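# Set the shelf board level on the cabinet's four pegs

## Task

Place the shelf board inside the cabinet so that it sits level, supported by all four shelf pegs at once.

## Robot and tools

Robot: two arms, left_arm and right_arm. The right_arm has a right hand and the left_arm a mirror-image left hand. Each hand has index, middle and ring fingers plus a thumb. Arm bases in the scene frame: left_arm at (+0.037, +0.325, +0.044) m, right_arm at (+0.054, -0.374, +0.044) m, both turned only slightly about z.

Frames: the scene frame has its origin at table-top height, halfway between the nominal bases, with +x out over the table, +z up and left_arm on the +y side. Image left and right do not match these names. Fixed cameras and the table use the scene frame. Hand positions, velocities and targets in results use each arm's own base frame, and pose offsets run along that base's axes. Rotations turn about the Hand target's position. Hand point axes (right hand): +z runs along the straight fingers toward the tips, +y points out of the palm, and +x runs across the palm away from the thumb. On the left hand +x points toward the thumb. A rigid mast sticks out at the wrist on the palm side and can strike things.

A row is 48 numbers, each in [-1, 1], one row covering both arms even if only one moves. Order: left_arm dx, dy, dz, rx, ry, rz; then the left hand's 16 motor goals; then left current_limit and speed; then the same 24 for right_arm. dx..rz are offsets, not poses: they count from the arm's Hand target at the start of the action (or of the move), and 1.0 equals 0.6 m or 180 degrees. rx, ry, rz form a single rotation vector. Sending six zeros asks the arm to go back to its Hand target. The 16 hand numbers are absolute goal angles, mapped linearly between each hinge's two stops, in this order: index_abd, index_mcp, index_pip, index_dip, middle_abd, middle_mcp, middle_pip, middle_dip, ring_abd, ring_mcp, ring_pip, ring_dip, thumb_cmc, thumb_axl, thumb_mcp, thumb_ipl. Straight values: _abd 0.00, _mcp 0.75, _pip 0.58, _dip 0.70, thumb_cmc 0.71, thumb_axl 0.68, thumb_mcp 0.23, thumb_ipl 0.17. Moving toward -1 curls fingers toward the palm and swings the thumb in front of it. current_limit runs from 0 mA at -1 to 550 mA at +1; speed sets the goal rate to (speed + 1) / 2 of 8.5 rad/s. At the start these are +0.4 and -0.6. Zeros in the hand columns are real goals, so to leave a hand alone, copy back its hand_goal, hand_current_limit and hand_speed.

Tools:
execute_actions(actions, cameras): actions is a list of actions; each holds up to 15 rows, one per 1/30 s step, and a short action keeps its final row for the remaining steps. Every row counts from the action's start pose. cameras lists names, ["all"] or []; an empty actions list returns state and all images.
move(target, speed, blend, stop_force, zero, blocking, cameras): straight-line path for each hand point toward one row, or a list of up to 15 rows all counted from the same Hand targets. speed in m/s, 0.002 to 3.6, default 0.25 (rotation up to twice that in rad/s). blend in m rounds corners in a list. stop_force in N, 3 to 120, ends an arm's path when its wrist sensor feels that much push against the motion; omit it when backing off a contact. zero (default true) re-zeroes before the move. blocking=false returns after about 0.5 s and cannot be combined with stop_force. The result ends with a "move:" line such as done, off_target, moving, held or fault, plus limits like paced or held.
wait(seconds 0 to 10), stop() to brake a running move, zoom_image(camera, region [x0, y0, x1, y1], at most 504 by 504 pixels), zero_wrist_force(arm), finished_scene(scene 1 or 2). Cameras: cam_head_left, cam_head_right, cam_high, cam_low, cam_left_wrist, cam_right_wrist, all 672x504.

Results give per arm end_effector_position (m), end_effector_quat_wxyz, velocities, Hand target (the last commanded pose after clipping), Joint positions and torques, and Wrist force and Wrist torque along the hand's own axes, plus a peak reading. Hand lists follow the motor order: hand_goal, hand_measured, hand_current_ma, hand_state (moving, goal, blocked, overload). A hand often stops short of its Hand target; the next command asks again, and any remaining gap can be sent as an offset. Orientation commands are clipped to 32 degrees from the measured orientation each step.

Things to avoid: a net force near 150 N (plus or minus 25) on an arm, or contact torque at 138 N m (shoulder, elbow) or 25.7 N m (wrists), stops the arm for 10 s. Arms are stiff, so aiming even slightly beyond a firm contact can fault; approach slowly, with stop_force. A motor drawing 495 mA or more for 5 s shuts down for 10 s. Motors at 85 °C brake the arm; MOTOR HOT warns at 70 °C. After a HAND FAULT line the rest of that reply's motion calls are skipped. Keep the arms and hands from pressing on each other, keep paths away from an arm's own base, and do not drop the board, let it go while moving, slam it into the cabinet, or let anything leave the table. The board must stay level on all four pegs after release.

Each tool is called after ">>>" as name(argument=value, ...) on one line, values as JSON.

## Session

>>> execute_actions(actions=[])

Scene clock: 0.00 s.
left_arm: end_effector_position=(+0.7358, -0.0809, +0.2133) hand_goal=(+0.000, +0.754, +0.576, +0.696, +0.000, +0.754, +0.576, +0.696, +0.000, +0.754, +0.576, +0.696, +0.714, +0.678, +0.226, +0.168) hand_measured=(+0.000, +0.754, +0.576, +0.696, +0.000, +0.754, +0.576, +0.696, +0.000, +0.754, +0.576, +0.696, +0.714, +0.678, +0.226, +0.168) hand_current_ma=(+0, +0, +0, +0, +0, +0, +0, +0, +0, +0, +0, +0, +0, +0, +0, +0) hand_state=(goal, goal, goal, goal, goal, goal, goal, goal, goal, goal, goal, goal, goal, goal, goal, goal) hand_current_limit=0.40 hand_speed=-0.60 end_effector_quat_wxyz=(-0.117, +0.373, +0.910, +0.137) | right_arm: end_effector_position=(+0.2806, +0.5571, +0.1868) hand_goal=(+0.000, +0.754, +0.576, +0.696, +0.000, +0.754, +0.576, +0.696, +0.000, +0.754, +0.576, +0.696, +0.714, +0.678, +0.226, +0.168) hand_measured=(+0.000, +0.754, +0.576, +0.696, +0.000, +0.754, +0.576, +0.696, +0.000, +0.754, +0.576, +0.696, +0.714, +0.678, +0.226, +0.168) hand_current_ma=(+0, +0, +0, +0, +0, +0, +0, +0, +0, +0, +0, +0, +0, +0, +0, +0) hand_state=(goal, goal, goal, goal, goal, goal, goal, goal, goal, goal, goal, goal, goal, goal, goal, goal) hand_current_limit=0.40 hand_speed=-0.60 end_effector_quat_wxyz=(+0.083, -0.159, +0.822, +0.541)
Joint positions: left_arm=[3.008 -2.223 -1.115 -1.538 1.895 -0.955] | right_arm=[0.495 -0.953 2.283 -3.688 -0.606 -1.029]
Joint velocities: within noise
Joint torques (N m): no reading
Wrist force (N): no reading
Wrist torque (N m): no reading
Wrist force, peak (N): no reading
Hand target: left_arm +0.7358, -0.0809, +0.2133; -0.117, +0.373, +0.910, +0.137 | right_arm +0.2806, +0.5571, +0.1868; +0.083, -0.159, +0.822, +0.541

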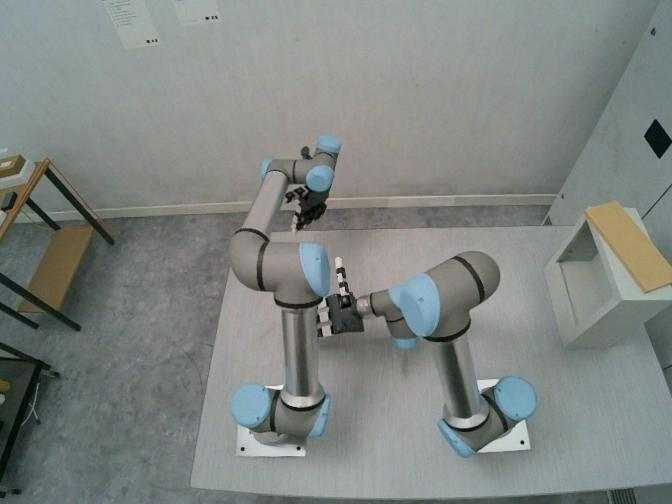

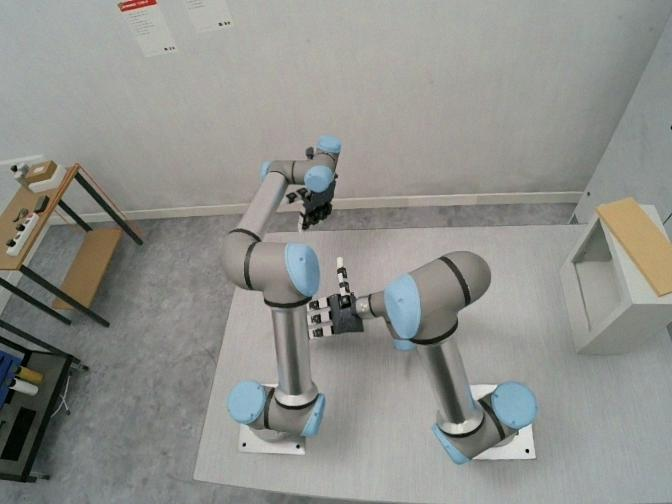

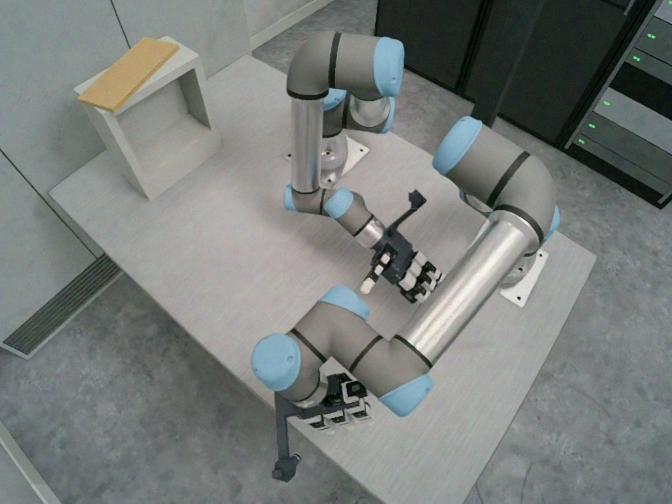

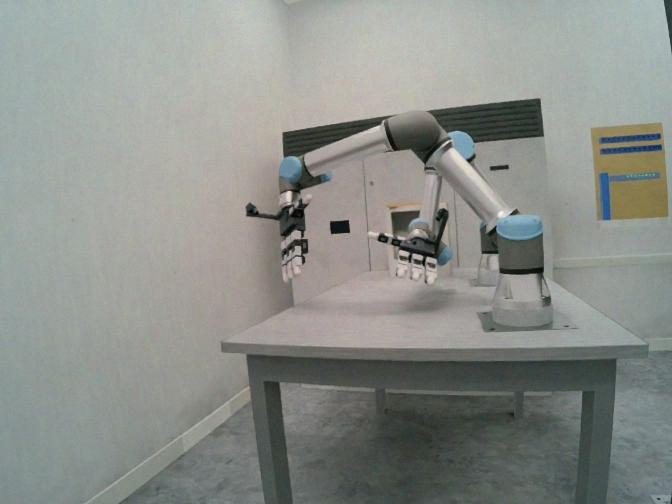

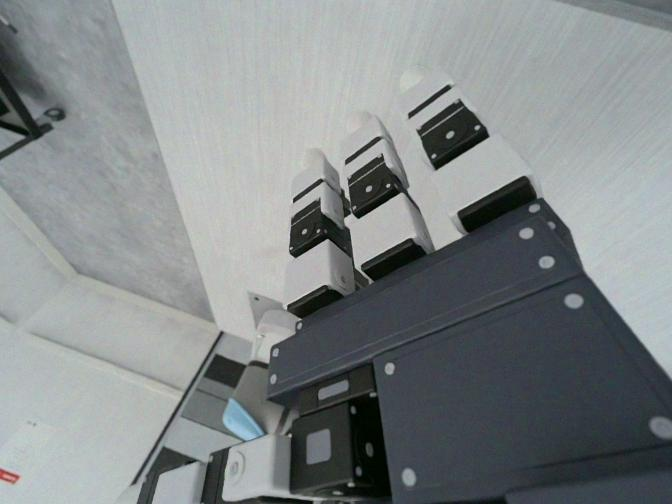

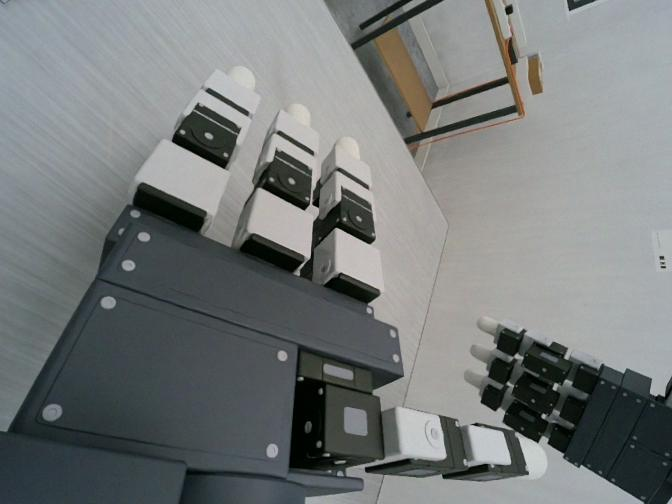

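>>> zoom_image(camera="cam_high", region=[40, 20, 240, 220])

>>> zoom_image(camera="cam_head_left", region=[512, 190, 672, 360])

>>> zoom_image(camera="cam_head_right", region=[512, 190, 672, 360])

>>> zoom_image(camera="cam_low", region=[360, 190, 480, 300])

Scaled by 2.520 from the camera's 672x504 image, which has a finer 960x720 frame.

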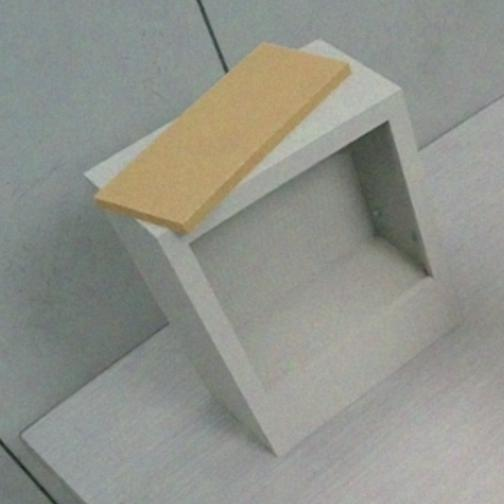

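Scaled by 2.965 from the camera's 672x504 image, which has a finer 960x720 frame.

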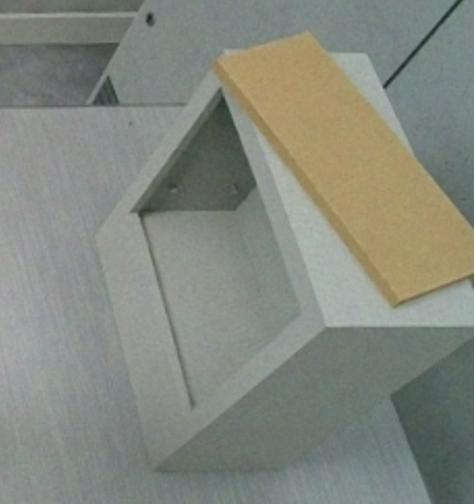

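Scaled by 2.965 from the camera's 672x504 image, which has a finer 960x720 frame.

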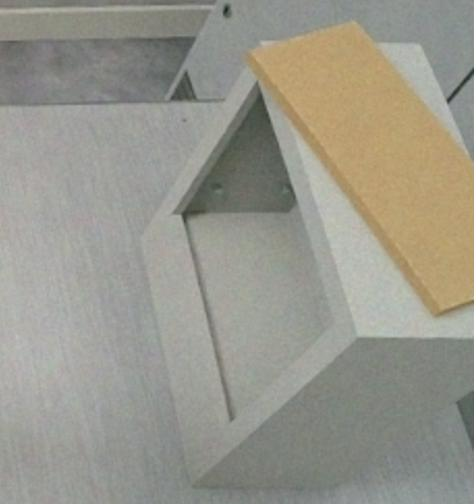

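Scaled by 4.200 from the camera's 672x504 image, which has a finer 960x720 frame.

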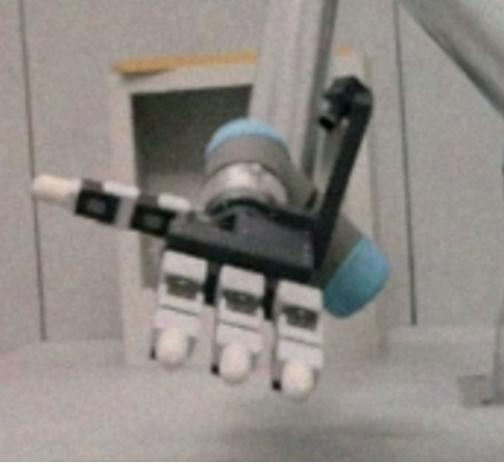

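>>> move(target=[0,0,0,0,0,0,0,0.754,0.576,0.696,0,0.754,0.576,0.696,0,0.754,0.576,0.696,0.714,0.678,0.226,0.168,0.4,-0.6,0.3157,-0.5118,0.2887,-0.0497,0.1884,-0.5646,0,0.754,0.576,0.696,0,0.754,0.576,0.696,0,0.754,0.576,0.696,0.714,0.678,0.226,0.168,0.4,-0.6], speed=0.28, cameras=["cam_head_left"])

Scene clock: 71.60 s.
left_arm: end_effector_position=(+0.7358, -0.0809, +0.2133) hand_goal=(+0.000, +0.754, +0.576, +0.696, +0.000, +0.754, +0.576, +0.696, +0.000, +0.754, +0.576, +0.696, +0.714, +0.678, +0.226, +0.168) hand_measured=(+0.000, +0.754, +0.576, +0.696, +0.000, +0.754, +0.576, +0.696, +0.000, +0.754, +0.576, +0.696, +0.714, +0.678, +0.224, +0.168) hand_current_ma=(+0, -1, +1, +0, +0, -1, +1, +0, +0, -1, +1, +0, +0, -1, -4, +0) hand_state=(goal, goal, goal, goal, goal, goal, goal, goal, goal, goal, goal, goal, goal, goal, goal, goal) hand_current_limit=0.40 hand_speed=-0.60 end_effector_quat_wxyz=(-0.117, +0.373, +0.910, +0.137) | right_arm: end_effector_position=(+0.4701, +0.2500, +0.3600) hand_goal=(+0.000, +0.754, +0.576, +0.696, +0.000, +0.754, +0.576, +0.696, +0.000, +0.754, +0.576, +0.696, +0.714, +0.678, +0.226, +0.168) hand_measured=(+0.000, +0.758, +0.576, +0.696, +0.000, +0.760, +0.576, +0.696, +0.000, +0.760, +0.576, +0.696, +0.720, +0.678, +0.224, +0.168) hand_current_ma=(+0, +4, +0, +0, +0, +5, +0, +0, +0, +4, +0, +0, +4, +0, -1, +0) hand_state=(goal, goal, goal, goal, goal, goal, goal, goal, goal, goal, goal, goal, goal, goal, goal, goal) hand_current_limit=0.40 hand_speed=-0.60 end_effector_quat_wxyz=(+0.241, +0.665, +0.664, +0.242)
Joint positions: left_arm=[3.008 -2.223 -1.115 -1.538 1.895 -0.955] | right_arm=[0.451 -1.781 2.192 -2.629 -1.854 0.356]
Joint torques (N m): left_arm=[0.48 54.15 22.48 2.04 0.45 -0.13] | right_arm=[13.29 -22.2 -19 -1.63 -0.07 0.17]
Wrist force (N): left_arm=[-0.1 -0.1 0.1] | right_arm=[-0.4 -0.2 -1.9]
Wrist torque (N m): left_arm=[-0.03 0.01 0.00] | right_arm=[0.09 0.16 -0.07]
Wrist force, peak (N): left_arm=[-0.3 0.2 0.6] | right_arm=[-0.7 -0.1 -2.2]
Hand target: left_arm +0.7358, -0.0809, +0.2133; -0.117, +0.373, +0.910, +0.137 | right_arm +0.4700, +0.2501, +0.3601; +0.241, +0.665, +0.664, +0.242
Off the commanded pose: left_arm 0.000 m, 0 deg | right_arm 0.000 m, 0 deg.
move: done
Images, in order (width x height): cam_head_left 672x504.

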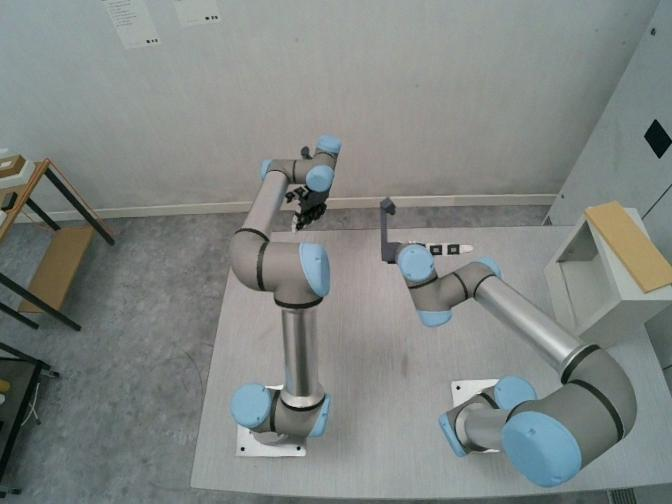

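>>> move(target=[0,0,0,0,0,0,0,0.754,0.576,0.696,0,0.754,0.576,0.696,0,0.754,0.576,0.696,0.714,0.678,0.226,0.168,0.4,-0.6,-0.0333,-0.6167,0.2333,0,0,-0.55,0,0.89,-0.445,-0.319,0,0.89,-0.445,-0.319,0,0.89,-0.445,-0.319,-0.571,0.678,0.1,0.1,0.4,-0.6], speed=0.28, cameras=["cam_head_left","cam_right_wrist"])

Scene clock: 81.43 s.
left_arm: end_effector_position=(+0.7358, -0.0809, +0.2133) hand_goal=(+0.000, +0.754, +0.576, +0.696, +0.000, +0.754, +0.576, +0.696, +0.000, +0.754, +0.576, +0.696, +0.714, +0.678, +0.226, +0.168) hand_measured=(+0.000, +0.754, +0.576, +0.696, +0.000, +0.754, +0.576, +0.696, +0.000, +0.754, +0.576, +0.696, +0.714, +0.678, +0.224, +0.168) hand_current_ma=(+0, -1, +1, +0, +0, -1, +1, +0, +0, -1, +1, +0, +0, -1, -4, +0) hand_state=(goal, goal, goal, goal, goal, goal, goal, goal, goal, goal, goal, goal, goal, goal, goal, goal) hand_current_limit=0.40 hand_speed=-0.60 end_effector_quat_wxyz=(-0.117, +0.373, +0.910, +0.137) | right_arm: end_effector_position=(+0.4501, -0.1200, +0.5000) hand_goal=(+0.000, +0.890, -0.444, -0.318, +0.000, +0.890, -0.444, -0.318, +0.000, +0.890, -0.444, -0.318, -0.570, +0.678, +0.100, +0.100) hand_measured=(+0.000, +0.892, -0.436, -0.316, +0.000, +0.892, -0.438, -0.316, +0.000, +0.892, -0.438, -0.314, -0.568, +0.678, +0.098, +0.102) hand_current_ma=(+0, +1, +7, +2, +0, +2, +5, +1, +0, +1, +5, +2, +1, +0, -1, +1) hand_state=(goal, goal, goal, goal, goal, goal, goal, goal, goal, goal, goal, goal, goal, goal, goal, goal) hand_current_limit=0.40 hand_speed=-0.60 end_effector_quat_wxyz=(+0.341, +0.937, -0.074, -0.026)
Joint positions: left_arm=[3.008 -2.223 -1.115 -1.538 1.895 -0.955] | right_arm=[-0.094 -1.558 1.458 -1.418 -2.267 1.654]
Joint torques (N m): left_arm=[1.04 54.7 23.09 2.09 0.41 -0.17] | right_arm=[10.37 -29.4 -20.12 -2.82 -1.51 -0.56]
Wrist force (N): left_arm=[-0.2 0.1 0.0] | right_arm=[-0.2 -0.2 -1.8]
Wrist torque (N m): left_arm=[0.01 0.02 -0.01] | right_arm=[0.08 0.12 -0.05]
Wrist force, peak (N): left_arm=[-0.4 0.2 0.4] | right_arm=[-0.4 -0.4 -2.2]
Hand target: left_arm +0.7358, -0.0809, +0.2133; -0.117, +0.373, +0.910, +0.137 | right_arm +0.4500, -0.1200, +0.5000; +0.341, +0.937, -0.074, -0.026
Off the commanded pose: left_arm 0.000 m, 0 deg | right_arm 0.000 m, 0 deg.
move: done
Images, in order (width x height): cam_head_left 672x504, cam_right_wrist 672x504.

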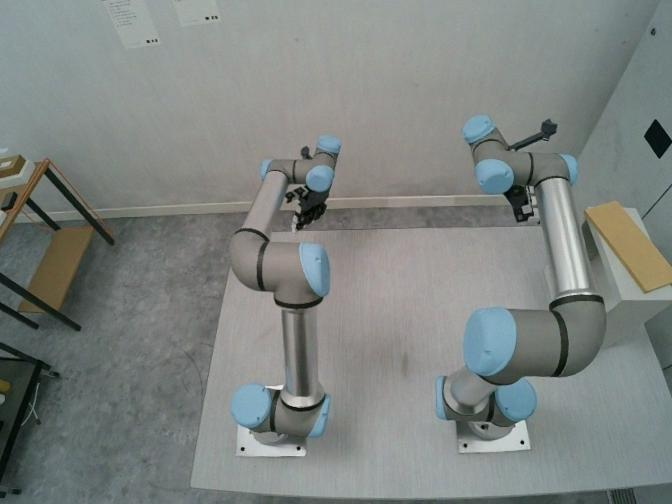

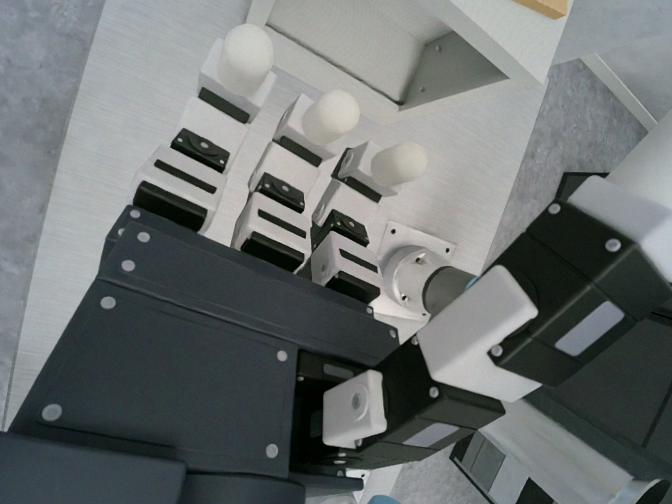

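>>> move(target=[0,0,0,0,0,0,0,0.754,0.576,0.696,0,0.754,0.576,0.696,0,0.754,0.576,0.696,0.714,0.678,0.226,0.168,0.4,-0.6,0.02,-0.2833,0.1,0,0,0,0,0.89,-0.445,-0.319,0,0.89,-0.445,-0.319,0,0.89,-0.445,-0.319,-0.571,0.678,0.1,0.1,0.4,-0.6], speed=0.2, cameras=["cam_right_wrist"])

Scene clock: 86.37 s.
left_arm: end_effector_position=(+0.7358, -0.0809, +0.2133) hand_goal=(+0.000, +0.754, +0.576, +0.696, +0.000, +0.754, +0.576, +0.696, +0.000, +0.754, +0.576, +0.696, +0.714, +0.678, +0.226, +0.168) hand_measured=(+0.000, +0.754, +0.576, +0.696, +0.000, +0.754, +0.576, +0.696, +0.000, +0.754, +0.576, +0.696, +0.714, +0.678, +0.224, +0.168) hand_current_ma=(+0, -1, +1, +0, +0, -1, +1, +0, +0, -1, +1, +0, +0, -1, -4, +0) hand_state=(goal, goal, goal, goal, goal, goal, goal, goal, goal, goal, goal, goal, goal, goal, goal, goal) hand_current_limit=0.40 hand_speed=-0.60 end_effector_quat_wxyz=(-0.117, +0.373, +0.910, +0.137) | right_arm: end_effector_position=(+0.4620, -0.2899, +0.5600) hand_goal=(+0.000, +0.890, -0.444, -0.318, +0.000, +0.890, -0.444, -0.318, +0.000, +0.890, -0.444, -0.318, -0.570, +0.678, +0.100, +0.100) hand_measured=(+0.000, +0.894, -0.436, -0.316, +0.000, +0.894, -0.438, -0.316, +0.000, +0.894, -0.438, -0.316, -0.568, +0.678, +0.098, +0.102) hand_current_ma=(+0, +2, +7, +2, +0, +3, +5, +1, +0, +2, +5, +2, +1, +0, -1, +1) hand_state=(goal, goal, goal, goal, goal, goal, goal, goal, goal, goal, goal, goal, goal, goal, goal, goal) hand_current_limit=0.40 hand_speed=-0.60 end_effector_quat_wxyz=(+0.341, +0.937, -0.074, -0.026)
Joint positions: left_arm=[3.008 -2.223 -1.115 -1.538 1.895 -0.955] | right_arm=[-0.417 -1.513 1.325 -1.595 -2.24 1.237]
Joint torques (N m): left_arm=[0.72 53.74 23.21 2.05 0.32 0.04] | right_arm=[5.83 -34.07 -16.49 -0.97 -3.14 -1.05]
Wrist force (N): left_arm=[-0.3 -0.1 -0.1] | right_arm=[-0.5 -0.8 -1.2]
Wrist torque (N m): left_arm=[-0.01 0.03 -0.02] | right_arm=[-0.03 0.11 -0.21]
Wrist force, peak (N): left_arm=[-0.2 0.5 -0.3] | right_arm=[-0.5 -2.3 -2.3]
Hand target: left_arm +0.7358, -0.0809, +0.2133; -0.117, +0.373, +0.910, +0.137 | right_arm +0.4620, -0.2899, +0.5600; +0.341, +0.937, -0.074, -0.026
Off the commanded pose: left_arm 0.000 m, 0 deg | right_arm 0.000 m, 0 deg.
move: done
Images, in order (width x height): cam_right_wrist 672x504.

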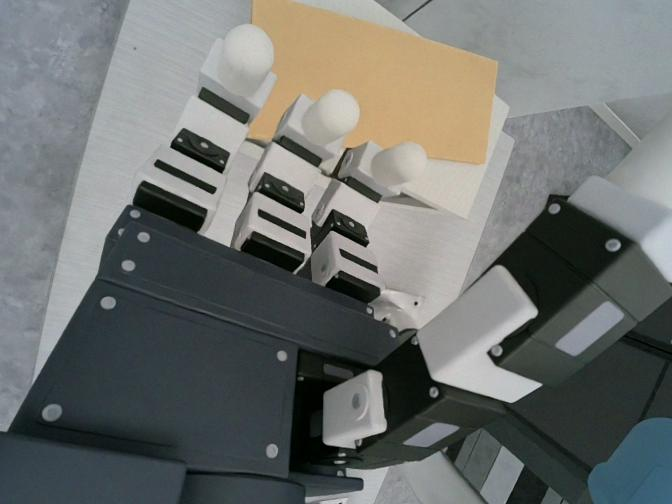

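>>> zoom_image(camera="cam_right_wrist", region=[370, 20, 570, 240])

>>> zoom_image(camera="cam_right_wrist", region=[100, 0, 300, 200])

Scaled by 2.291 from the camera's 672x504 image, which has a finer 960x720 frame.

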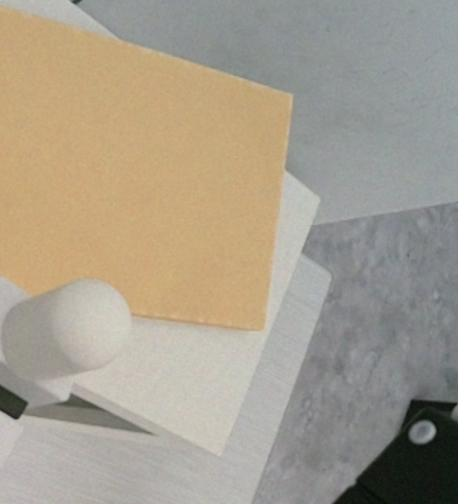

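Scaled by 2.520 from the camera's 672x504 image, which has a finer 960x720 frame.

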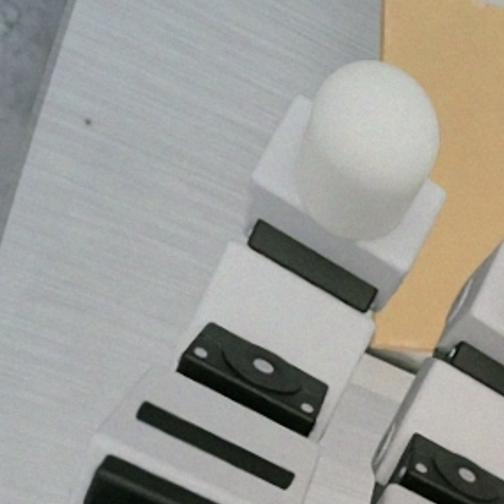

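>>> move(target=[0,0,0,0,0,0,0,0.754,0.576,0.696,0,0.754,0.576,0.696,0,0.754,0.576,0.696,0.714,0.678,0.226,0.168,0.4,-0.6,0.18,-0.0333,-0.0667,0,0,0,0,0.89,-0.445,-0.319,0,0.89,-0.445,-0.319,0,0.89,-0.445,-0.319,-0.571,0.678,0.1,0.1,0.4,-0.6], speed=0.2, cameras=["cam_right_wrist"])

>>> zoom_image(camera="cam_right_wrist", region=[400, 0, 672, 204])

>>> zoom_image(camera="cam_right_wrist", region=[180, 0, 452, 204])

Scene clock: 107.30 s.
left_arm: end_effector_position=(+0.7358, -0.0809, +0.2133) hand_goal=(+0.000, +0.754, +0.576, +0.696, +0.000, +0.754, +0.576, +0.696, +0.000, +0.754, +0.576, +0.696, +0.714, +0.678, +0.226, +0.168) hand_measured=(+0.000, +0.754, +0.576, +0.696, +0.000, +0.754, +0.576, +0.696, +0.000, +0.754, +0.576, +0.696, +0.714, +0.678, +0.224, +0.168) hand_current_ma=(+0, -1, +1, +0, +0, -1, +1, +0, +0, -1, +1, +0, +0, -1, -4, +0) hand_state=(goal, goal, goal, goal, goal, goal, goal, goal, goal, goal, goal, goal, goal, goal, goal, goal) hand_current_limit=0.40 hand_speed=-0.60 end_effector_quat_wxyz=(-0.117, +0.373, +0.910, +0.137) | right_arm: end_effector_position=(+0.5700, -0.3098, +0.5201) hand_goal=(+0.000, +0.890, -0.444, -0.318, +0.000, +0.890, -0.444, -0.318, +0.000, +0.890, -0.444, -0.318, -0.570, +0.678, +0.100, +0.100) hand_measured=(+0.000, +0.894, -0.436, -0.316, +0.000, +0.894, -0.438, -0.316, +0.000, +0.894, -0.438, -0.316, -0.568, +0.678, +0.098, +0.102) hand_current_ma=(+0, +2, +7, +2, +0, +3, +5, +1, +0, +2, +5, +2, +1, +0, -1, +1) hand_state=(goal, goal, goal, goal, goal, goal, goal, goal, goal, goal, goal, goal, goal, goal, goal, goal) hand_current_limit=0.40 hand_speed=-0.60 end_effector_quat_wxyz=(+0.341, +0.937, -0.074, -0.026)
Joint positions: left_arm=[3.008 -2.223 -1.115 -1.538 1.895 -0.955] | right_arm=[-0.375 -1.25 1.103 -1.603 -2.248 1.289]
Joint torques (N m): left_arm=[0.26 53.45 21.86 1.98 0.41 0.05] | right_arm=[-13.22 -31.74 -21.85 -4.63 0.18 -1.95]
Wrist force (N): left_arm=[-0.2 0.0 0.0] | right_arm=[-0.4 -0.5 -1.1]
Wrist torque (N m): left_arm=[0.01 0.03 -0.02] | right_arm=[0.00 0.08 -0.18]
Wrist force, peak (N): left_arm=[-0.6 -0.2 0.1] | right_arm=[-2.2 -0.2 -2.0]
Hand target: left_arm +0.7358, -0.0809, +0.2133; -0.117, +0.373, +0.910, +0.137 | right_arm +0.5700, -0.3099, +0.5200; +0.341, +0.937, -0.074, -0.026
Off the commanded pose: left_arm 0.000 m, 0 deg | right_arm 0.000 m, 0 deg.
move: done
Images, in order (width x height): cam_right_wrist 672x504.

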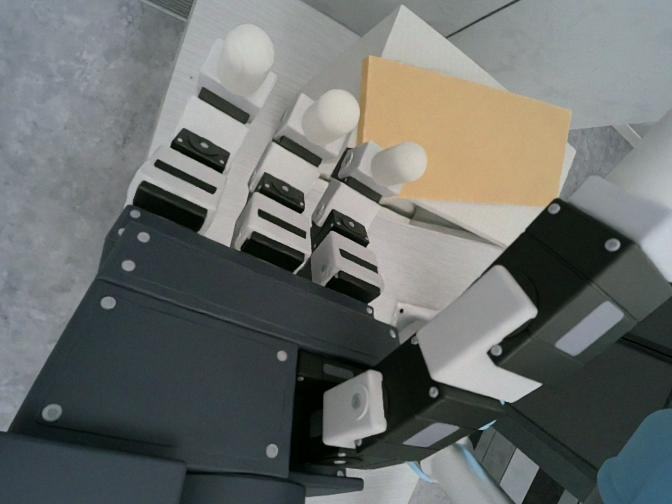

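Scaled by 1.853 from the camera's 672x504 image, which has a finer 960x720 frame.

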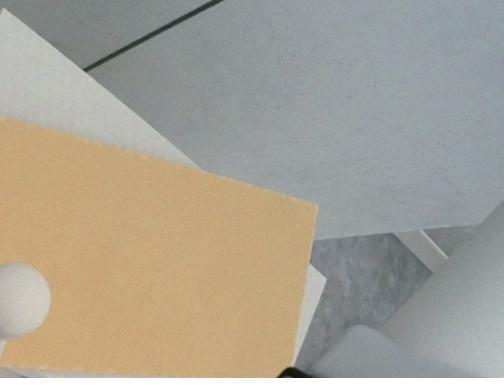

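Scaled by 1.853 from the camera's 672x504 image, which has a finer 960x720 frame.

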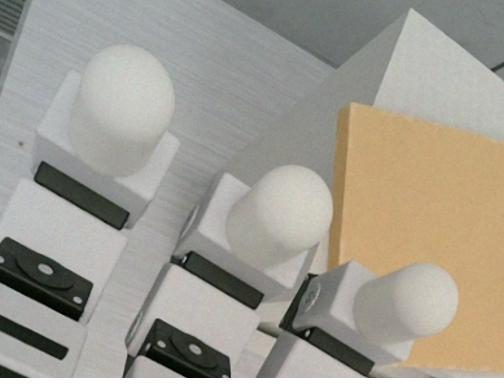

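>>> move(target=[0,0,0,0,0,0,0,0.754,0.576,0.696,0,0.754,0.576,0.696,0,0.754,0.576,0.696,0.714,0.678,0.226,0.168,0.4,-0.6,-0.2,0.3665,-0.1667,0,0,0,0,0.89,-0.445,-0.319,0,0.89,-0.445,-0.319,0,0.89,-0.445,-0.319,-0.571,0.678,0.1,0.1,0.4,-0.6], speed=0.3)

>>> move(target=[0,0,0,0,0,0,0,0.754,0.576,0.696,0,0.754,0.576,0.696,0,0.754,0.576,0.696,0.714,0.678,0.226,0.168,0.4,-0.6,-0.0167,0.0333,0,0.4103,0.1114,0.1696,0,0.7945,-0.194,0.1855,0,0.7945,-0.194,0.1855,0,0.7945,-0.194,0.1855,-0.714,0.678,0.506,-0.214,0.2,-0.6], speed=0.35)

Scene clock: 222.70 s.
left_arm: end_effector_position=(+0.7358, -0.0809, +0.2133) hand_goal=(+0.000, +0.754, +0.576, +0.696, +0.000, +0.754, +0.576, +0.696, +0.000, +0.754, +0.576, +0.696, +0.714, +0.678, +0.226, +0.168) hand_measured=(+0.000, +0.754, +0.576, +0.696, +0.000, +0.754, +0.576, +0.696, +0.000, +0.754, +0.576, +0.696, +0.714, +0.678, +0.224, +0.168) hand_current_ma=(+0, -1, +1, +0, +0, -1, +1, +0, +0, -1, +1, +0, +0, -1, -4, +0) hand_state=(goal, goal, goal, goal, goal, goal, goal, goal, goal, goal, goal, goal, goal, goal, goal, goal) hand_current_limit=0.40 hand_speed=-0.60 end_effector_quat_wxyz=(-0.117, +0.373, +0.910, +0.137) | right_arm: end_effector_position=(+0.4501, -0.0900, +0.4200) hand_goal=(+0.000, +0.890, -0.444, -0.318, +0.000, +0.890, -0.444, -0.318, +0.000, +0.890, -0.444, -0.318, -0.570, +0.678, +0.100, +0.100) hand_measured=(+0.000, +0.894, -0.436, -0.316, +0.000, +0.894, -0.438, -0.316, +0.000, +0.894, -0.438, -0.316, -0.568, +0.678, +0.098, +0.102) hand_current_ma=(+0, +2, +7, +2, +0, +3, +5, +1, +0, +2, +5, +2, +1, +0, -1, +1) hand_state=(goal, goal, goal, goal, goal, goal, goal, goal, goal, goal, goal, goal, goal, goal, goal, goal) hand_current_limit=0.40 hand_speed=-0.60 end_effector_quat_wxyz=(+0.341, +0.937, -0.074, -0.026)
Joint positions: left_arm=[3.008 -2.223 -1.115 -1.538 1.895 -0.955] | right_arm=[-0.034 -1.543 1.634 -1.56 -2.262 1.732]
Joint torques (N m): left_arm=[-0.29 54.2 22.57 2.03 0.24 0.1] | right_arm=[-4.37 -19.1 -22.28 -3.86 -3.37 0.95]
Wrist force (N): left_arm=[-0.2 0.1 -0.1] | right_arm=[0.0 -0.1 -1.4]
Wrist torque (N m): left_arm=[0.03 0.02 -0.02] | right_arm=[0.05 0.07 -0.04]
Wrist force, peak (N): left_arm=[-0.4 0.5 -0.2] | right_arm=[-1.7 -2.2 -2.2]
Hand target: left_arm +0.7358, -0.0809, +0.2133; -0.117, +0.373, +0.910, +0.137 | right_arm +0.4500, -0.0900, +0.4200; +0.341, +0.937, -0.074, -0.026
Off the commanded pose: left_arm 0.000 m, 0 deg | right_arm 0.000 m, 0 deg.
move: done

Scene clock: 225.30 s.
left_arm: end_effector_position=(+0.7358, -0.0809, +0.2133) hand_goal=(+0.000, +0.754, +0.576, +0.696, +0.000, +0.754, +0.576, +0.696, +0.000, +0.754, +0.576, +0.696, +0.714, +0.678, +0.226, +0.168) hand_measured=(+0.000, +0.754, +0.576, +0.696, +0.000, +0.754, +0.576, +0.696, +0.000, +0.754, +0.576, +0.696, +0.714, +0.678, +0.224, +0.168) hand_current_ma=(+0, -1, +1, +0, +0, -1, +1, +0, +0, -1, +1, +0, +0, -1, -4, +0) hand_state=(goal, goal, goal, goal, goal, goal, goal, goal, goal, goal, goal, goal, goal, goal, goal, goal) hand_current_limit=0.40 hand_speed=-0.60 end_effector_quat_wxyz=(-0.117, +0.373, +0.910, +0.137) | right_arm: end_effector_position=(+0.4401, -0.0701, +0.4200) hand_goal=(+0.000, +0.794, -0.194, +0.186, +0.000, +0.794, -0.194, +0.186, +0.000, +0.794, -0.194, +0.186, -0.714, +0.678, +0.506, -0.214) hand_measured=(+0.000, +0.792, -0.194, +0.184, +0.000, +0.792, -0.194, +0.184, +0.000, +0.792, -0.194, +0.184, -0.714, +0.678, +0.498, -0.212) hand_current_ma=(+0, -1, +0, -1, +0, -2, +0, -1, +0, -1, +0, -1, +0, +0, -10, +1) hand_state=(goal, goal, goal, goal, goal, goal, goal, goal, goal, goal, goal, goal, goal, goal, goal, goal) hand_current_limit=0.20 hand_speed=-0.60 end_effector_quat_wxyz=(-0.278, +0.920, +0.243, -0.131)
Joint positions: left_arm=[3.008 -2.223 -1.115 -1.538 1.895 -0.955] | right_arm=[-0.449 -1.452 1.133 -0.67 -1.327 0.532]
Joint torques (N m): left_arm=[0.52 54.13 23.04 1.88 0.22 0.13] | right_arm=[14.5 -30.93 -14.5 0.35 -1.05 -1.58]
Wrist force (N): left_arm=[0.0 0.1 0.1] | right_arm=[-0.4 -1.1 -2.4]
Wrist torque (N m): left_arm=[0.00 0.00 0.00] | right_arm=[0.50 -0.03 -0.02]
Wrist force, peak (N): left_arm=[-0.4 -0.3 0.2] | right_arm=[-0.5 -0.6 -2.9]
Hand target: left_arm +0.7358, -0.0809, +0.2133; -0.117, +0.373, +0.910, +0.137 | right_arm +0.4400, -0.0700, +0.4200; -0.278, +0.920, +0.243, -0.131
Off the commanded pose: left_arm 0.000 m, 0 deg | right_arm 0.000 m, 0 deg.
move: done

>>> move(target=[0,0,0,0,0,0,0,0.754,0.576,0.696,0,0.754,0.576,0.696,0,0.754,0.576,0.696,0.714,0.678,0.226,0.168,0.4,-0.6,0.0333,-0.0333,0.0833,0.0632,0.3415,0.5309,0,0.7945,-0.194,0.1855,0,0.7945,-0.194,0.1855,0,0.7945,-0.194,0.1855,-0.714,0.678,0.506,-0.214,0.2,-0.6], speed=0.35)

>>> move(target=[0,0,0,0,0,0,0,0.754,0.576,0.696,0,0.754,0.576,0.696,0,0.754,0.576,0.696,0.714,0.678,0.226,0.168,0.4,-0.6,0,0,0,0,0,0.1667,0,0.7945,-0.194,0.1855,0,0.7945,-0.194,0.1855,0,0.7945,-0.194,0.1855,-0.714,0.678,0.506,-0.214,0.2,-0.6], speed=0.3)

>>> move(target=[0,0,0,0,0,0,0,0.754,0.576,0.696,0,0.754,0.576,0.696,0,0.754,0.576,0.696,0.714,0.678,0.226,0.168,0.4,-0.6,0,0,0,0,0,0.14,0,0.7945,-0.194,0.1855,0,0.7945,-0.194,0.1855,0,0.7945,-0.194,0.1855,-0.714,0.678,0.506,-0.214,0.2,-0.6], speed=0.3, cameras=["cam_right_wrist","cam_head_left"])

Scene clock: 234.13 s.
left_arm: end_effector_position=(+0.7358, -0.0809, +0.2133) hand_goal=(+0.000, +0.754, +0.576, +0.696, +0.000, +0.754, +0.576, +0.696, +0.000, +0.754, +0.576, +0.696, +0.714, +0.678, +0.226, +0.168) hand_measured=(+0.000, +0.754, +0.576, +0.696, +0.000, +0.754, +0.576, +0.696, +0.000, +0.754, +0.576, +0.696, +0.714, +0.678, +0.224, +0.168) hand_current_ma=(+0, -1, +1, +0, +0, -1, +1, +0, +0, -1, +1, +0, +0, -1, -4, +0) hand_state=(goal, goal, goal, goal, goal, goal, goal, goal, goal, goal, goal, goal, goal, goal, goal, goal) hand_current_limit=0.40 hand_speed=-0.60 end_effector_quat_wxyz=(-0.117, +0.373, +0.910, +0.137) | right_arm: end_effector_position=(+0.4522, -0.0819, +0.4498) hand_goal=(+0.000, +0.794, -0.194, +0.186, +0.000, +0.794, -0.194, +0.186, +0.000, +0.794, -0.194, +0.186, -0.714, +0.678, +0.506, -0.214) hand_measured=(+0.000, +0.788, -0.194, +0.184, +0.000, +0.788, -0.194, +0.184, +0.000, +0.788, -0.194, +0.184, -0.714, +0.678, +0.500, -0.212) hand_current_ma=(+0, -4, +0, -1, +0, -6, +0, -1, +0, -4, +0, -1, +0, +0, -7, +1) hand_state=(goal, goal, goal, goal, goal, goal, goal, goal, goal, goal, goal, goal, goal, goal, goal, goal) hand_current_limit=0.20 hand_speed=-0.60 end_effector_quat_wxyz=(-0.294, +0.593, +0.556, -0.502)
Joint positions: left_arm=[3.008 -2.223 -1.115 -1.538 1.895 -0.955] | right_arm=[-0.204 -1.011 0.576 0.077 -1.974 0.142]
Joint torques (N m): left_arm=[0.21 53.86 22.79 2.19 0.2 0.19] | right_arm=[-14.84 -49.69 -13.04 -1.31 1.36 1.81]
Wrist force (N): left_arm=[0.0 0.1 0.2] | right_arm=[0.2 -0.9 -1.6]
Wrist torque (N m): left_arm=[-0.01 0.00 -0.01] | right_arm=[0.65 -0.07 0.26]
Wrist force, peak (N): left_arm=[-0.5 -0.2 -0.3] | right_arm=[-0.3 -0.9 -2.7]
Hand target: left_arm +0.7358, -0.0809, +0.2133; -0.117, +0.373, +0.910, +0.137 | right_arm +0.4521, -0.0819, +0.4498; -0.294, +0.593, +0.556, -0.502 (not the last commanded pose)
Off the commanded pose: left_arm 0.000 m, 0 deg | right_arm 0.023 m, 46 deg.
move: held (right_arm; a check stopped the path); limits=held
pose unreachable (right arm): on one or more control steps of this call, first in action 0 (counted from 0), this arm could not follow its commanded pose, so it was not sent that pose on those steps. It may still have moved: this result reports where it is.
cause: moving toward the commanded pose would bring two parts of the arm too close to each other (joints 4 (wrist 1) to 6 (wrist 3) lie between them).

Scene clock: 235.50 s.
left_arm: end_effector_position=(+0.7358, -0.0809, +0.2133) hand_goal=(+0.000, +0.754, +0.576, +0.696, +0.000, +0.754, +0.576, +0.696, +0.000, +0.754, +0.576, +0.696, +0.714, +0.678, +0.226, +0.168) hand_measured=(+0.000, +0.754, +0.576, +0.696, +0.000, +0.754, +0.576, +0.696, +0.000, +0.754, +0.576, +0.696, +0.714, +0.678, +0.224, +0.168) hand_current_ma=(+0, -1, +1, +0, +0, -1, +1, +0, +0, -1, +1, +0, +0, -1, -4, +0) hand_state=(goal, goal, goal, goal, goal, goal, goal, goal, goal, goal, goal, goal, goal, goal, goal, goal) hand_current_limit=0.40 hand_speed=-0.60 end_effector_quat_wxyz=(-0.117, +0.373, +0.910, +0.137) | right_arm: end_effector_position=(+0.4521, -0.0818, +0.4498) hand_goal=(+0.000, +0.794, -0.194, +0.186, +0.000, +0.794, -0.194, +0.186, +0.000, +0.794, -0.194, +0.186, -0.714, +0.678, +0.506, -0.214) hand_measured=(+0.000, +0.788, -0.194, +0.184, +0.000, +0.788, -0.194, +0.184, +0.000, +0.788, -0.194, +0.184, -0.714, +0.678, +0.500, -0.212) hand_current_ma=(+0, -4, +0, -1, +0, -6, +0, -1, +0, -4, +0, -1, +0, +0, -7, +1) hand_state=(goal, goal, goal, goal, goal, goal, goal, goal, goal, goal, goal, goal, goal, goal, goal, goal) hand_current_limit=0.20 hand_speed=-0.60 end_effector_quat_wxyz=(-0.154, +0.429, +0.691, -0.561)
Joint positions: left_arm=[3.008 -2.223 -1.115 -1.538 1.895 -0.955] | right_arm=[-0.09 -1.251 0.946 -0.166 -2.35 -0.055]
Joint torques (N m): left_arm=[1.16 53.28 23.23 2.02 0.02 0.21] | right_arm=[-16.17 -31.73 -22.49 1.39 -0.91 1.27]
Wrist force (N): left_arm=[-0.1 0.0 0.3] | right_arm=[0.3 -1.7 -0.9]
Wrist torque (N m): left_arm=[-0.04 0.01 0.00] | right_arm=[0.40 -0.15 0.14]
Wrist force, peak (N): left_arm=[-0.6 0.3 0.3] | right_arm=[0.7 -2.1 -1.0]
Hand target: left_arm +0.7358, -0.0809, +0.2133; -0.117, +0.373, +0.910, +0.137 | right_arm +0.4521, -0.0819, +0.4498; -0.154, +0.429, +0.691, -0.561
Off the commanded pose: left_arm 0.000 m, 0 deg | right_arm 0.000 m, 0 deg.
move: done

Scene clock: 236.80 s.
left_arm: end_effector_position=(+0.7358, -0.0809, +0.2133) hand_goal=(+0.000, +0.754, +0.576, +0.696, +0.000, +0.754, +0.576, +0.696, +0.000, +0.754, +0.576, +0.696, +0.714, +0.678, +0.226, +0.168) hand_measured=(+0.000, +0.754, +0.576, +0.696, +0.000, +0.754, +0.576, +0.696, +0.000, +0.754, +0.576, +0.696, +0.714, +0.678, +0.224, +0.168) hand_current_ma=(+0, -1, +1, +0, +0, -1, +1, +0, +0, -1, +1, +0, +0, -1, -4, +0) hand_state=(goal, goal, goal, goal, goal, goal, goal, goal, goal, goal, goal, goal, goal, goal, goal, goal) hand_current_limit=0.40 hand_speed=-0.60 end_effector_quat_wxyz=(-0.117, +0.373, +0.910, +0.137) | right_arm: end_effector_position=(+0.4521, -0.0819, +0.4498) hand_goal=(+0.000, +0.794, -0.194, +0.186, +0.000, +0.794, -0.194, +0.186, +0.000, +0.794, -0.194, +0.186, -0.714, +0.678, +0.506, -0.214) hand_measured=(+0.000, +0.788, -0.194, +0.184, +0.000, +0.788, -0.194, +0.184, +0.000, +0.788, -0.194, +0.184, -0.714, +0.678, +0.500, -0.212) hand_current_ma=(+0, -4, +0, -1, +0, -6, +0, -1, +0, -4, +0, -1, +0, +0, -7, +1) hand_state=(goal, goal, goal, goal, goal, goal, goal, goal, goal, goal, goal, goal, goal, goal, goal, goal) hand_current_limit=0.20 hand_speed=-0.60 end_effector_quat_wxyz=(-0.028, +0.268, +0.768, -0.581)
Joint positions: left_arm=[3.008 -2.223 -1.115 -1.538 1.895 -0.955] | right_arm=[-0.039 -1.52 1.319 -0.59 -2.67 -0.444]
Joint torques (N m): left_arm=[-0.23 53.8 22.17 2.04 0.18 0.24] | right_arm=[-15.78 -22.41 -24.59 -1.75 -2.27 -0.54]
Wrist force (N): left_arm=[-0.3 0.0 -0.1] | right_arm=[0.2 -1.7 -1.5]
Wrist torque (N m): left_arm=[0.00 0.03 -0.03] | right_arm=[0.44 -0.09 0.17]
Wrist force, peak (N): left_arm=[-0.3 0.4 0.1] | right_arm=[0.6 -2.0 -1.7]
Hand target: left_arm +0.7358, -0.0809, +0.2133; -0.117, +0.373, +0.910, +0.137 | right_arm +0.4521, -0.0819, +0.4498; -0.028, +0.268, +0.768, -0.581
Off the commanded pose: left_arm 0.000 m, 0 deg | right_arm 0.000 m, 0 deg.
move: done
Images, in order (width x height): cam_head_left 672x504, cam_right_wrist 672x504.

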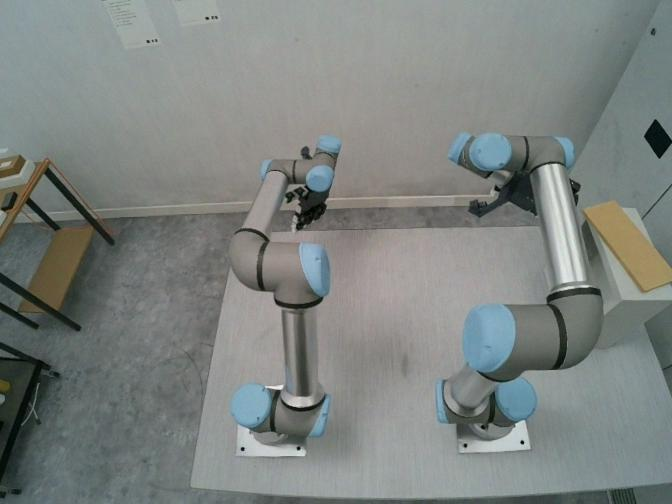

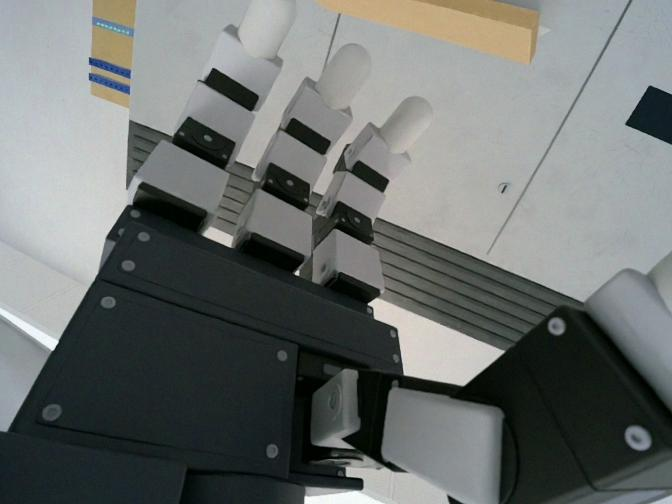

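>>> move(target=[0,0,0,0,0,0,0,0.754,0.576,0.696,0,0.754,0.576,0.696,0,0.754,0.576,0.696,0.714,0.678,0.226,0.168,0.4,-0.6,0.0132,-0.0135,0,-0.0475,0.1295,-0.056,0,0.7945,-0.194,0.1855,0,0.7945,-0.194,0.1855,0,0.7945,-0.194,0.1855,-0.714,0.678,0.506,-0.214,0.2,-0.6], speed=0.3)

Scene clock: 250.67 s.
left_arm: end_effector_position=(+0.7358, -0.0809, +0.2133) hand_goal=(+0.000, +0.754, +0.576, +0.696, +0.000, +0.754, +0.576, +0.696, +0.000, +0.754, +0.576, +0.696, +0.714, +0.678, +0.226, +0.168) hand_measured=(+0.000, +0.754, +0.576, +0.696, +0.000, +0.754, +0.576, +0.696, +0.000, +0.754, +0.576, +0.696, +0.714, +0.678, +0.224, +0.168) hand_current_ma=(+0, -1, +1, +0, +0, -1, +1, +0, +0, -1, +1, +0, +0, -1, -4, +0) hand_state=(goal, goal, goal, goal, goal, goal, goal, goal, goal, goal, goal, goal, goal, goal, goal, goal) hand_current_limit=0.40 hand_speed=-0.60 end_effector_quat_wxyz=(-0.117, +0.373, +0.910, +0.137) | right_arm: end_effector_position=(+0.4598, -0.0897, +0.4502) hand_goal=(+0.000, +0.794, -0.194, +0.186, +0.000, +0.794, -0.194, +0.186, +0.000, +0.794, -0.194, +0.186, -0.714, +0.678, +0.506, -0.214) hand_measured=(+0.000, +0.786, -0.194, +0.184, +0.000, +0.784, -0.194, +0.184, +0.000, +0.786, -0.194, +0.184, -0.714, +0.678, +0.502, -0.212) hand_current_ma=(+0, -7, +0, -1, +0, -9, +0, -1, +0, -7, +0, -1, +0, +0, -4, +1) hand_state=(goal, goal, goal, goal, goal, goal, goal, goal, goal, goal, goal, goal, goal, goal, goal, goal) hand_current_limit=0.20 hand_speed=-0.60 end_effector_quat_wxyz=(-0.203, +0.215, +0.682, -0.669)
Joint positions: left_arm=[3.008 -2.223 -1.115 -1.538 1.895 -0.955] | right_arm=[-0.038 -1.137 0.902 0.194 -2.58 -0.023]
Joint torques (N m): left_arm=[-0.07 53.55 22.33 2.03 0.06 0.14] | right_arm=[-2.87 -44.04 -10.11 -0.5 -1.94 -1.98]
Wrist force (N): left_arm=[0.3 0.0 0.2] | right_arm=[0.8 -1.5 -1.5]
Wrist torque (N m): left_arm=[-0.02 -0.04 0.02] | right_arm=[0.57 -0.06 0.21]
Wrist force, peak (N): left_arm=[-0.5 0.1 0.5] | right_arm=[3.4 -5.6 -0.6]
Hand target: left_arm +0.7358, -0.0809, +0.2133; -0.117, +0.373, +0.910, +0.137 | right_arm +0.4598, -0.0896, +0.4501; -0.203, +0.215, +0.682, -0.669 (not the last commanded pose)
Off the commanded pose: left_arm 0.000 m, 0 deg | right_arm 0.001 m, 1 deg.
move: held (right_arm; a check stopped the path); limits=held
pose unreachable (right arm): on one or more control steps of this call, first in action 0 (counted from 0), this arm could not follow its commanded pose, so it was not sent that pose on those steps. It may still have moved: this result reports where it is.
cause: moving toward the commanded pose would bring two parts of the arm too close to each other (joints 4 (wrist 1) to 6 (wrist 3) lie between them).

>>> move(target=[0,0,0,0,0,0,0,0.754,0.576,0.696,0,0.754,0.576,0.696,0,0.754,0.576,0.696,0.714,0.678,0.226,0.168,0.4,-0.6,0,0,0,0,0,0.15,0,0.7945,-0.194,0.1855,0,0.7945,-0.194,0.1855,0,0.7945,-0.194,0.1855,-0.714,0.678,0.506,-0.214,0.2,-0.6], speed=0.3)

Scene clock: 257.03 s.
left_arm: end_effector_position=(+0.7358, -0.0809, +0.2133) hand_goal=(+0.000, +0.754, +0.576, +0.696, +0.000, +0.754, +0.576, +0.696, +0.000, +0.754, +0.576, +0.696, +0.714, +0.678, +0.226, +0.168) hand_measured=(+0.000, +0.754, +0.576, +0.696, +0.000, +0.754, +0.576, +0.696, +0.000, +0.754, +0.576, +0.696, +0.714, +0.678, +0.224, +0.168) hand_current_ma=(+0, -1, +1, +0, +0, -1, +1, +0, +0, -1, +1, +0, +0, -1, -4, +0) hand_state=(goal, goal, goal, goal, goal, goal, goal, goal, goal, goal, goal, goal, goal, goal, goal, goal) hand_current_limit=0.40 hand_speed=-0.60 end_effector_quat_wxyz=(-0.117, +0.373, +0.910, +0.137) | right_arm: end_effector_position=(+0.4598, -0.0896, +0.4501) hand_goal=(+0.000, +0.794, -0.194, +0.186, +0.000, +0.794, -0.194, +0.186, +0.000, +0.794, -0.194, +0.186, -0.714, +0.678, +0.506, -0.214) hand_measured=(+0.000, +0.786, -0.194, +0.184, +0.000, +0.784, -0.194, +0.184, +0.000, +0.786, -0.194, +0.184, -0.714, +0.678, +0.502, -0.212) hand_current_ma=(+0, -7, +0, -1, +0, -9, +0, -1, +0, -7, +0, -1, +0, +0, -4, +1) hand_state=(goal, goal, goal, goal, goal, goal, goal, goal, goal, goal, goal, goal, goal, goal, goal, goal) hand_current_limit=0.20 hand_speed=-0.60 end_effector_quat_wxyz=(-0.041, +0.050, +0.713, -0.698) end_effector_velocity=(+0.000, +0.000, +0.000) end_effector_angular_velocity=(-0.001, +0.000, +0.002)
Joint positions: left_arm=[3.008 -2.223 -1.115 -1.538 1.895 -0.955] | right_arm=[0.013 -1.42 1.278 -0.01 -2.999 -0.14]
Joint velocities: left_arm=[within noise] | right_arm=[0.001 0 0 0.006 -0.001 0.006]
Joint torques (N m): left_arm=[0.12 53.73 23.35 2.07 0.08 0.31] | right_arm=[-15.89 -32.21 -13.93 1.79 -1.84 1.57]
Wrist force (N): left_arm=[-0.1 0.2 0.2] | right_arm=[0.8 -2.1 -1.3]
Wrist torque (N m): left_arm=[0.01 0.02 -0.02] | right_arm=[0.44 -0.08 0.21]
Wrist force, peak (N): left_arm=[-0.4 0.5 0.2] | right_arm=[0.6 -2.1 -1.6]
Hand target: left_arm +0.7358, -0.0809, +0.2133; -0.117, +0.373, +0.910, +0.137 | right_arm +0.4598, -0.0896, +0.4501; -0.041, +0.050, +0.713, -0.698
Off the commanded pose: left_arm 0.000 m, 0 deg | right_arm 0.000 m, 0 deg.
move: done

>>> move(target=[0,0,0,0,0,0,0,0.754,0.576,0.696,0,0.754,0.576,0.696,0,0.754,0.576,0.696,0.714,0.678,0.226,0.168,0.4,-0.6,0,0,0,-0.0065,0.0045,0,0,0.7945,-0.194,0.1855,0,0.7945,-0.194,0.1855,0,0.7945,-0.194,0.1855,-0.714,0.678,0.506,-0.214,0.2,-0.6], speed=0.15)

>>> move(target=[0,0,0,0,0,0,0,0.754,0.576,0.696,0,0.754,0.576,0.696,0,0.754,0.576,0.696,0.714,0.678,0.226,0.168,0.4,-0.6,0,0,0,0,0,0.1217,0,0.7945,-0.194,0.1855,0,0.7945,-0.194,0.1855,0,0.7945,-0.194,0.1855,-0.714,0.678,0.506,-0.214,0.2,-0.6], speed=0.25)

Scene clock: 267.77 s.
left_arm: end_effector_position=(+0.7358, -0.0809, +0.2133) hand_goal=(+0.000, +0.754, +0.576, +0.696, +0.000, +0.754, +0.576, +0.696, +0.000, +0.754, +0.576, +0.696, +0.714, +0.678, +0.226, +0.168) hand_measured=(+0.000, +0.754, +0.576, +0.696, +0.000, +0.754, +0.576, +0.696, +0.000, +0.754, +0.576, +0.696, +0.714, +0.678, +0.224, +0.168) hand_current_ma=(+0, -1, +1, +0, +0, -1, +1, +0, +0, -1, +1, +0, +0, -1, -4, +0) hand_state=(goal, goal, goal, goal, goal, goal, goal, goal, goal, goal, goal, goal, goal, goal, goal, goal) hand_current_limit=0.40 hand_speed=-0.60 end_effector_quat_wxyz=(-0.117, +0.373, +0.910, +0.137) | right_arm: end_effector_position=(+0.4598, -0.0896, +0.4501) hand_goal=(+0.000, +0.794, -0.194, +0.186, +0.000, +0.794, -0.194, +0.186, +0.000, +0.794, -0.194, +0.186, -0.714, +0.678, +0.506, -0.214) hand_measured=(+0.000, +0.786, -0.194, +0.184, +0.000, +0.784, -0.194, +0.184, +0.000, +0.786, -0.194, +0.184, -0.714, +0.678, +0.502, -0.212) hand_current_ma=(+0, -7, +0, -1, +0, -9, +0, -1, +0, -7, +0, -1, +0, +0, -4, +1) hand_state=(goal, goal, goal, goal, goal, goal, goal, goal, goal, goal, goal, goal, goal, goal, goal, goal) hand_current_limit=0.20 hand_speed=-0.60 end_effector_quat_wxyz=(-0.045, +0.045, +0.706, -0.706)
Joint positions: left_arm=[3.008 -2.223 -1.115 -1.538 1.895 -0.955] | right_arm=[0.017 -1.379 1.238 0.144 -2.997 0.003]
Joint torques (N m): left_arm=[-0.13 53.98 22.4 2.02 0 0.26] | right_arm=[13.54 -27.32 -25.07 -1.29 1.34 -1.53]
Wrist force (N): left_arm=[-0.2 -0.1 0.1] | right_arm=[0.6 -1.3 -1.3]
Wrist torque (N m): left_arm=[-0.01 0.02 -0.01] | right_arm=[0.56 -0.03 0.15]
Wrist force, peak (N): left_arm=[-0.6 0.0 0.1] | right_arm=[0.9 -2.3 -1.5]
Hand target: left_arm +0.7358, -0.0809, +0.2133; -0.117, +0.373, +0.910, +0.137 | right_arm +0.4598, -0.0896, +0.4501; -0.045, +0.045, +0.706, -0.706
Off the commanded pose: left_arm 0.000 m, 0 deg | right_arm 0.000 m, 0 deg.
move: done

Scene clock: 269.03 s.
left_arm: end_effector_position=(+0.7358, -0.0809, +0.2133) hand_goal=(+0.000, +0.754, +0.576, +0.696, +0.000, +0.754, +0.576, +0.696, +0.000, +0.754, +0.576, +0.696, +0.714, +0.678, +0.226, +0.168) hand_measured=(+0.000, +0.754, +0.576, +0.696, +0.000, +0.754, +0.576, +0.696, +0.000, +0.754, +0.576, +0.696, +0.714, +0.678, +0.224, +0.168) hand_current_ma=(+0, -1, +1, +0, +0, -1, +1, +0, +0, -1, +1, +0, +0, -1, -4, +0) hand_state=(goal, goal, goal, goal, goal, goal, goal, goal, goal, goal, goal, goal, goal, goal, goal, goal) hand_current_limit=0.40 hand_speed=-0.60 end_effector_quat_wxyz=(-0.117, +0.373, +0.910, +0.137) | right_arm: end_effector_position=(+0.4598, -0.0897, +0.4501) hand_goal=(+0.000, +0.794, -0.194, +0.186, +0.000, +0.794, -0.194, +0.186, +0.000, +0.794, -0.194, +0.186, -0.714, +0.678, +0.506, -0.214) hand_measured=(+0.000, +0.786, -0.194, +0.184, +0.000, +0.784, -0.194, +0.184, +0.000, +0.786, -0.194, +0.184, -0.714, +0.678, +0.502, -0.212) hand_current_ma=(+0, -7, +0, -1, +0, -9, +0, -1, +0, -7, +0, -1, +0, +0, -4, +1) hand_state=(goal, goal, goal, goal, goal, goal, goal, goal, goal, goal, goal, goal, goal, goal, goal, goal) hand_current_limit=0.20 hand_speed=-0.60 end_effector_quat_wxyz=(+0.089, -0.089, +0.701, -0.702)
Joint positions: left_arm=[3.008 -2.223 -1.115 -1.538 1.895 -0.955] | right_arm=[-0.017 -1.598 1.477 0.12 -3.412 -0.002]
Joint torques (N m): left_arm=[0.39 54.1 22.71 2.11 0.03 0.24] | right_arm=[13.93 -19.66 -28.75 1.42 -1.69 1.72]
Wrist force (N): left_arm=[0.0 0.0 -0.1] | right_arm=[0.6 -2.1 -1.4]
Wrist torque (N m): left_arm=[0.01 0.00 0.00] | right_arm=[0.49 -0.03 0.24]
Wrist force, peak (N): left_arm=[-0.4 0.5 0.2] | right_arm=[1.1 -2.2 -1.3]
Hand target: left_arm +0.7358, -0.0809, +0.2133; -0.117, +0.373, +0.910, +0.137 | right_arm +0.4598, -0.0896, +0.4501; +0.089, -0.090, +0.701, -0.702
Off the commanded pose: left_arm 0.000 m, 0 deg | right_arm 0.000 m, 0 deg.
move: done


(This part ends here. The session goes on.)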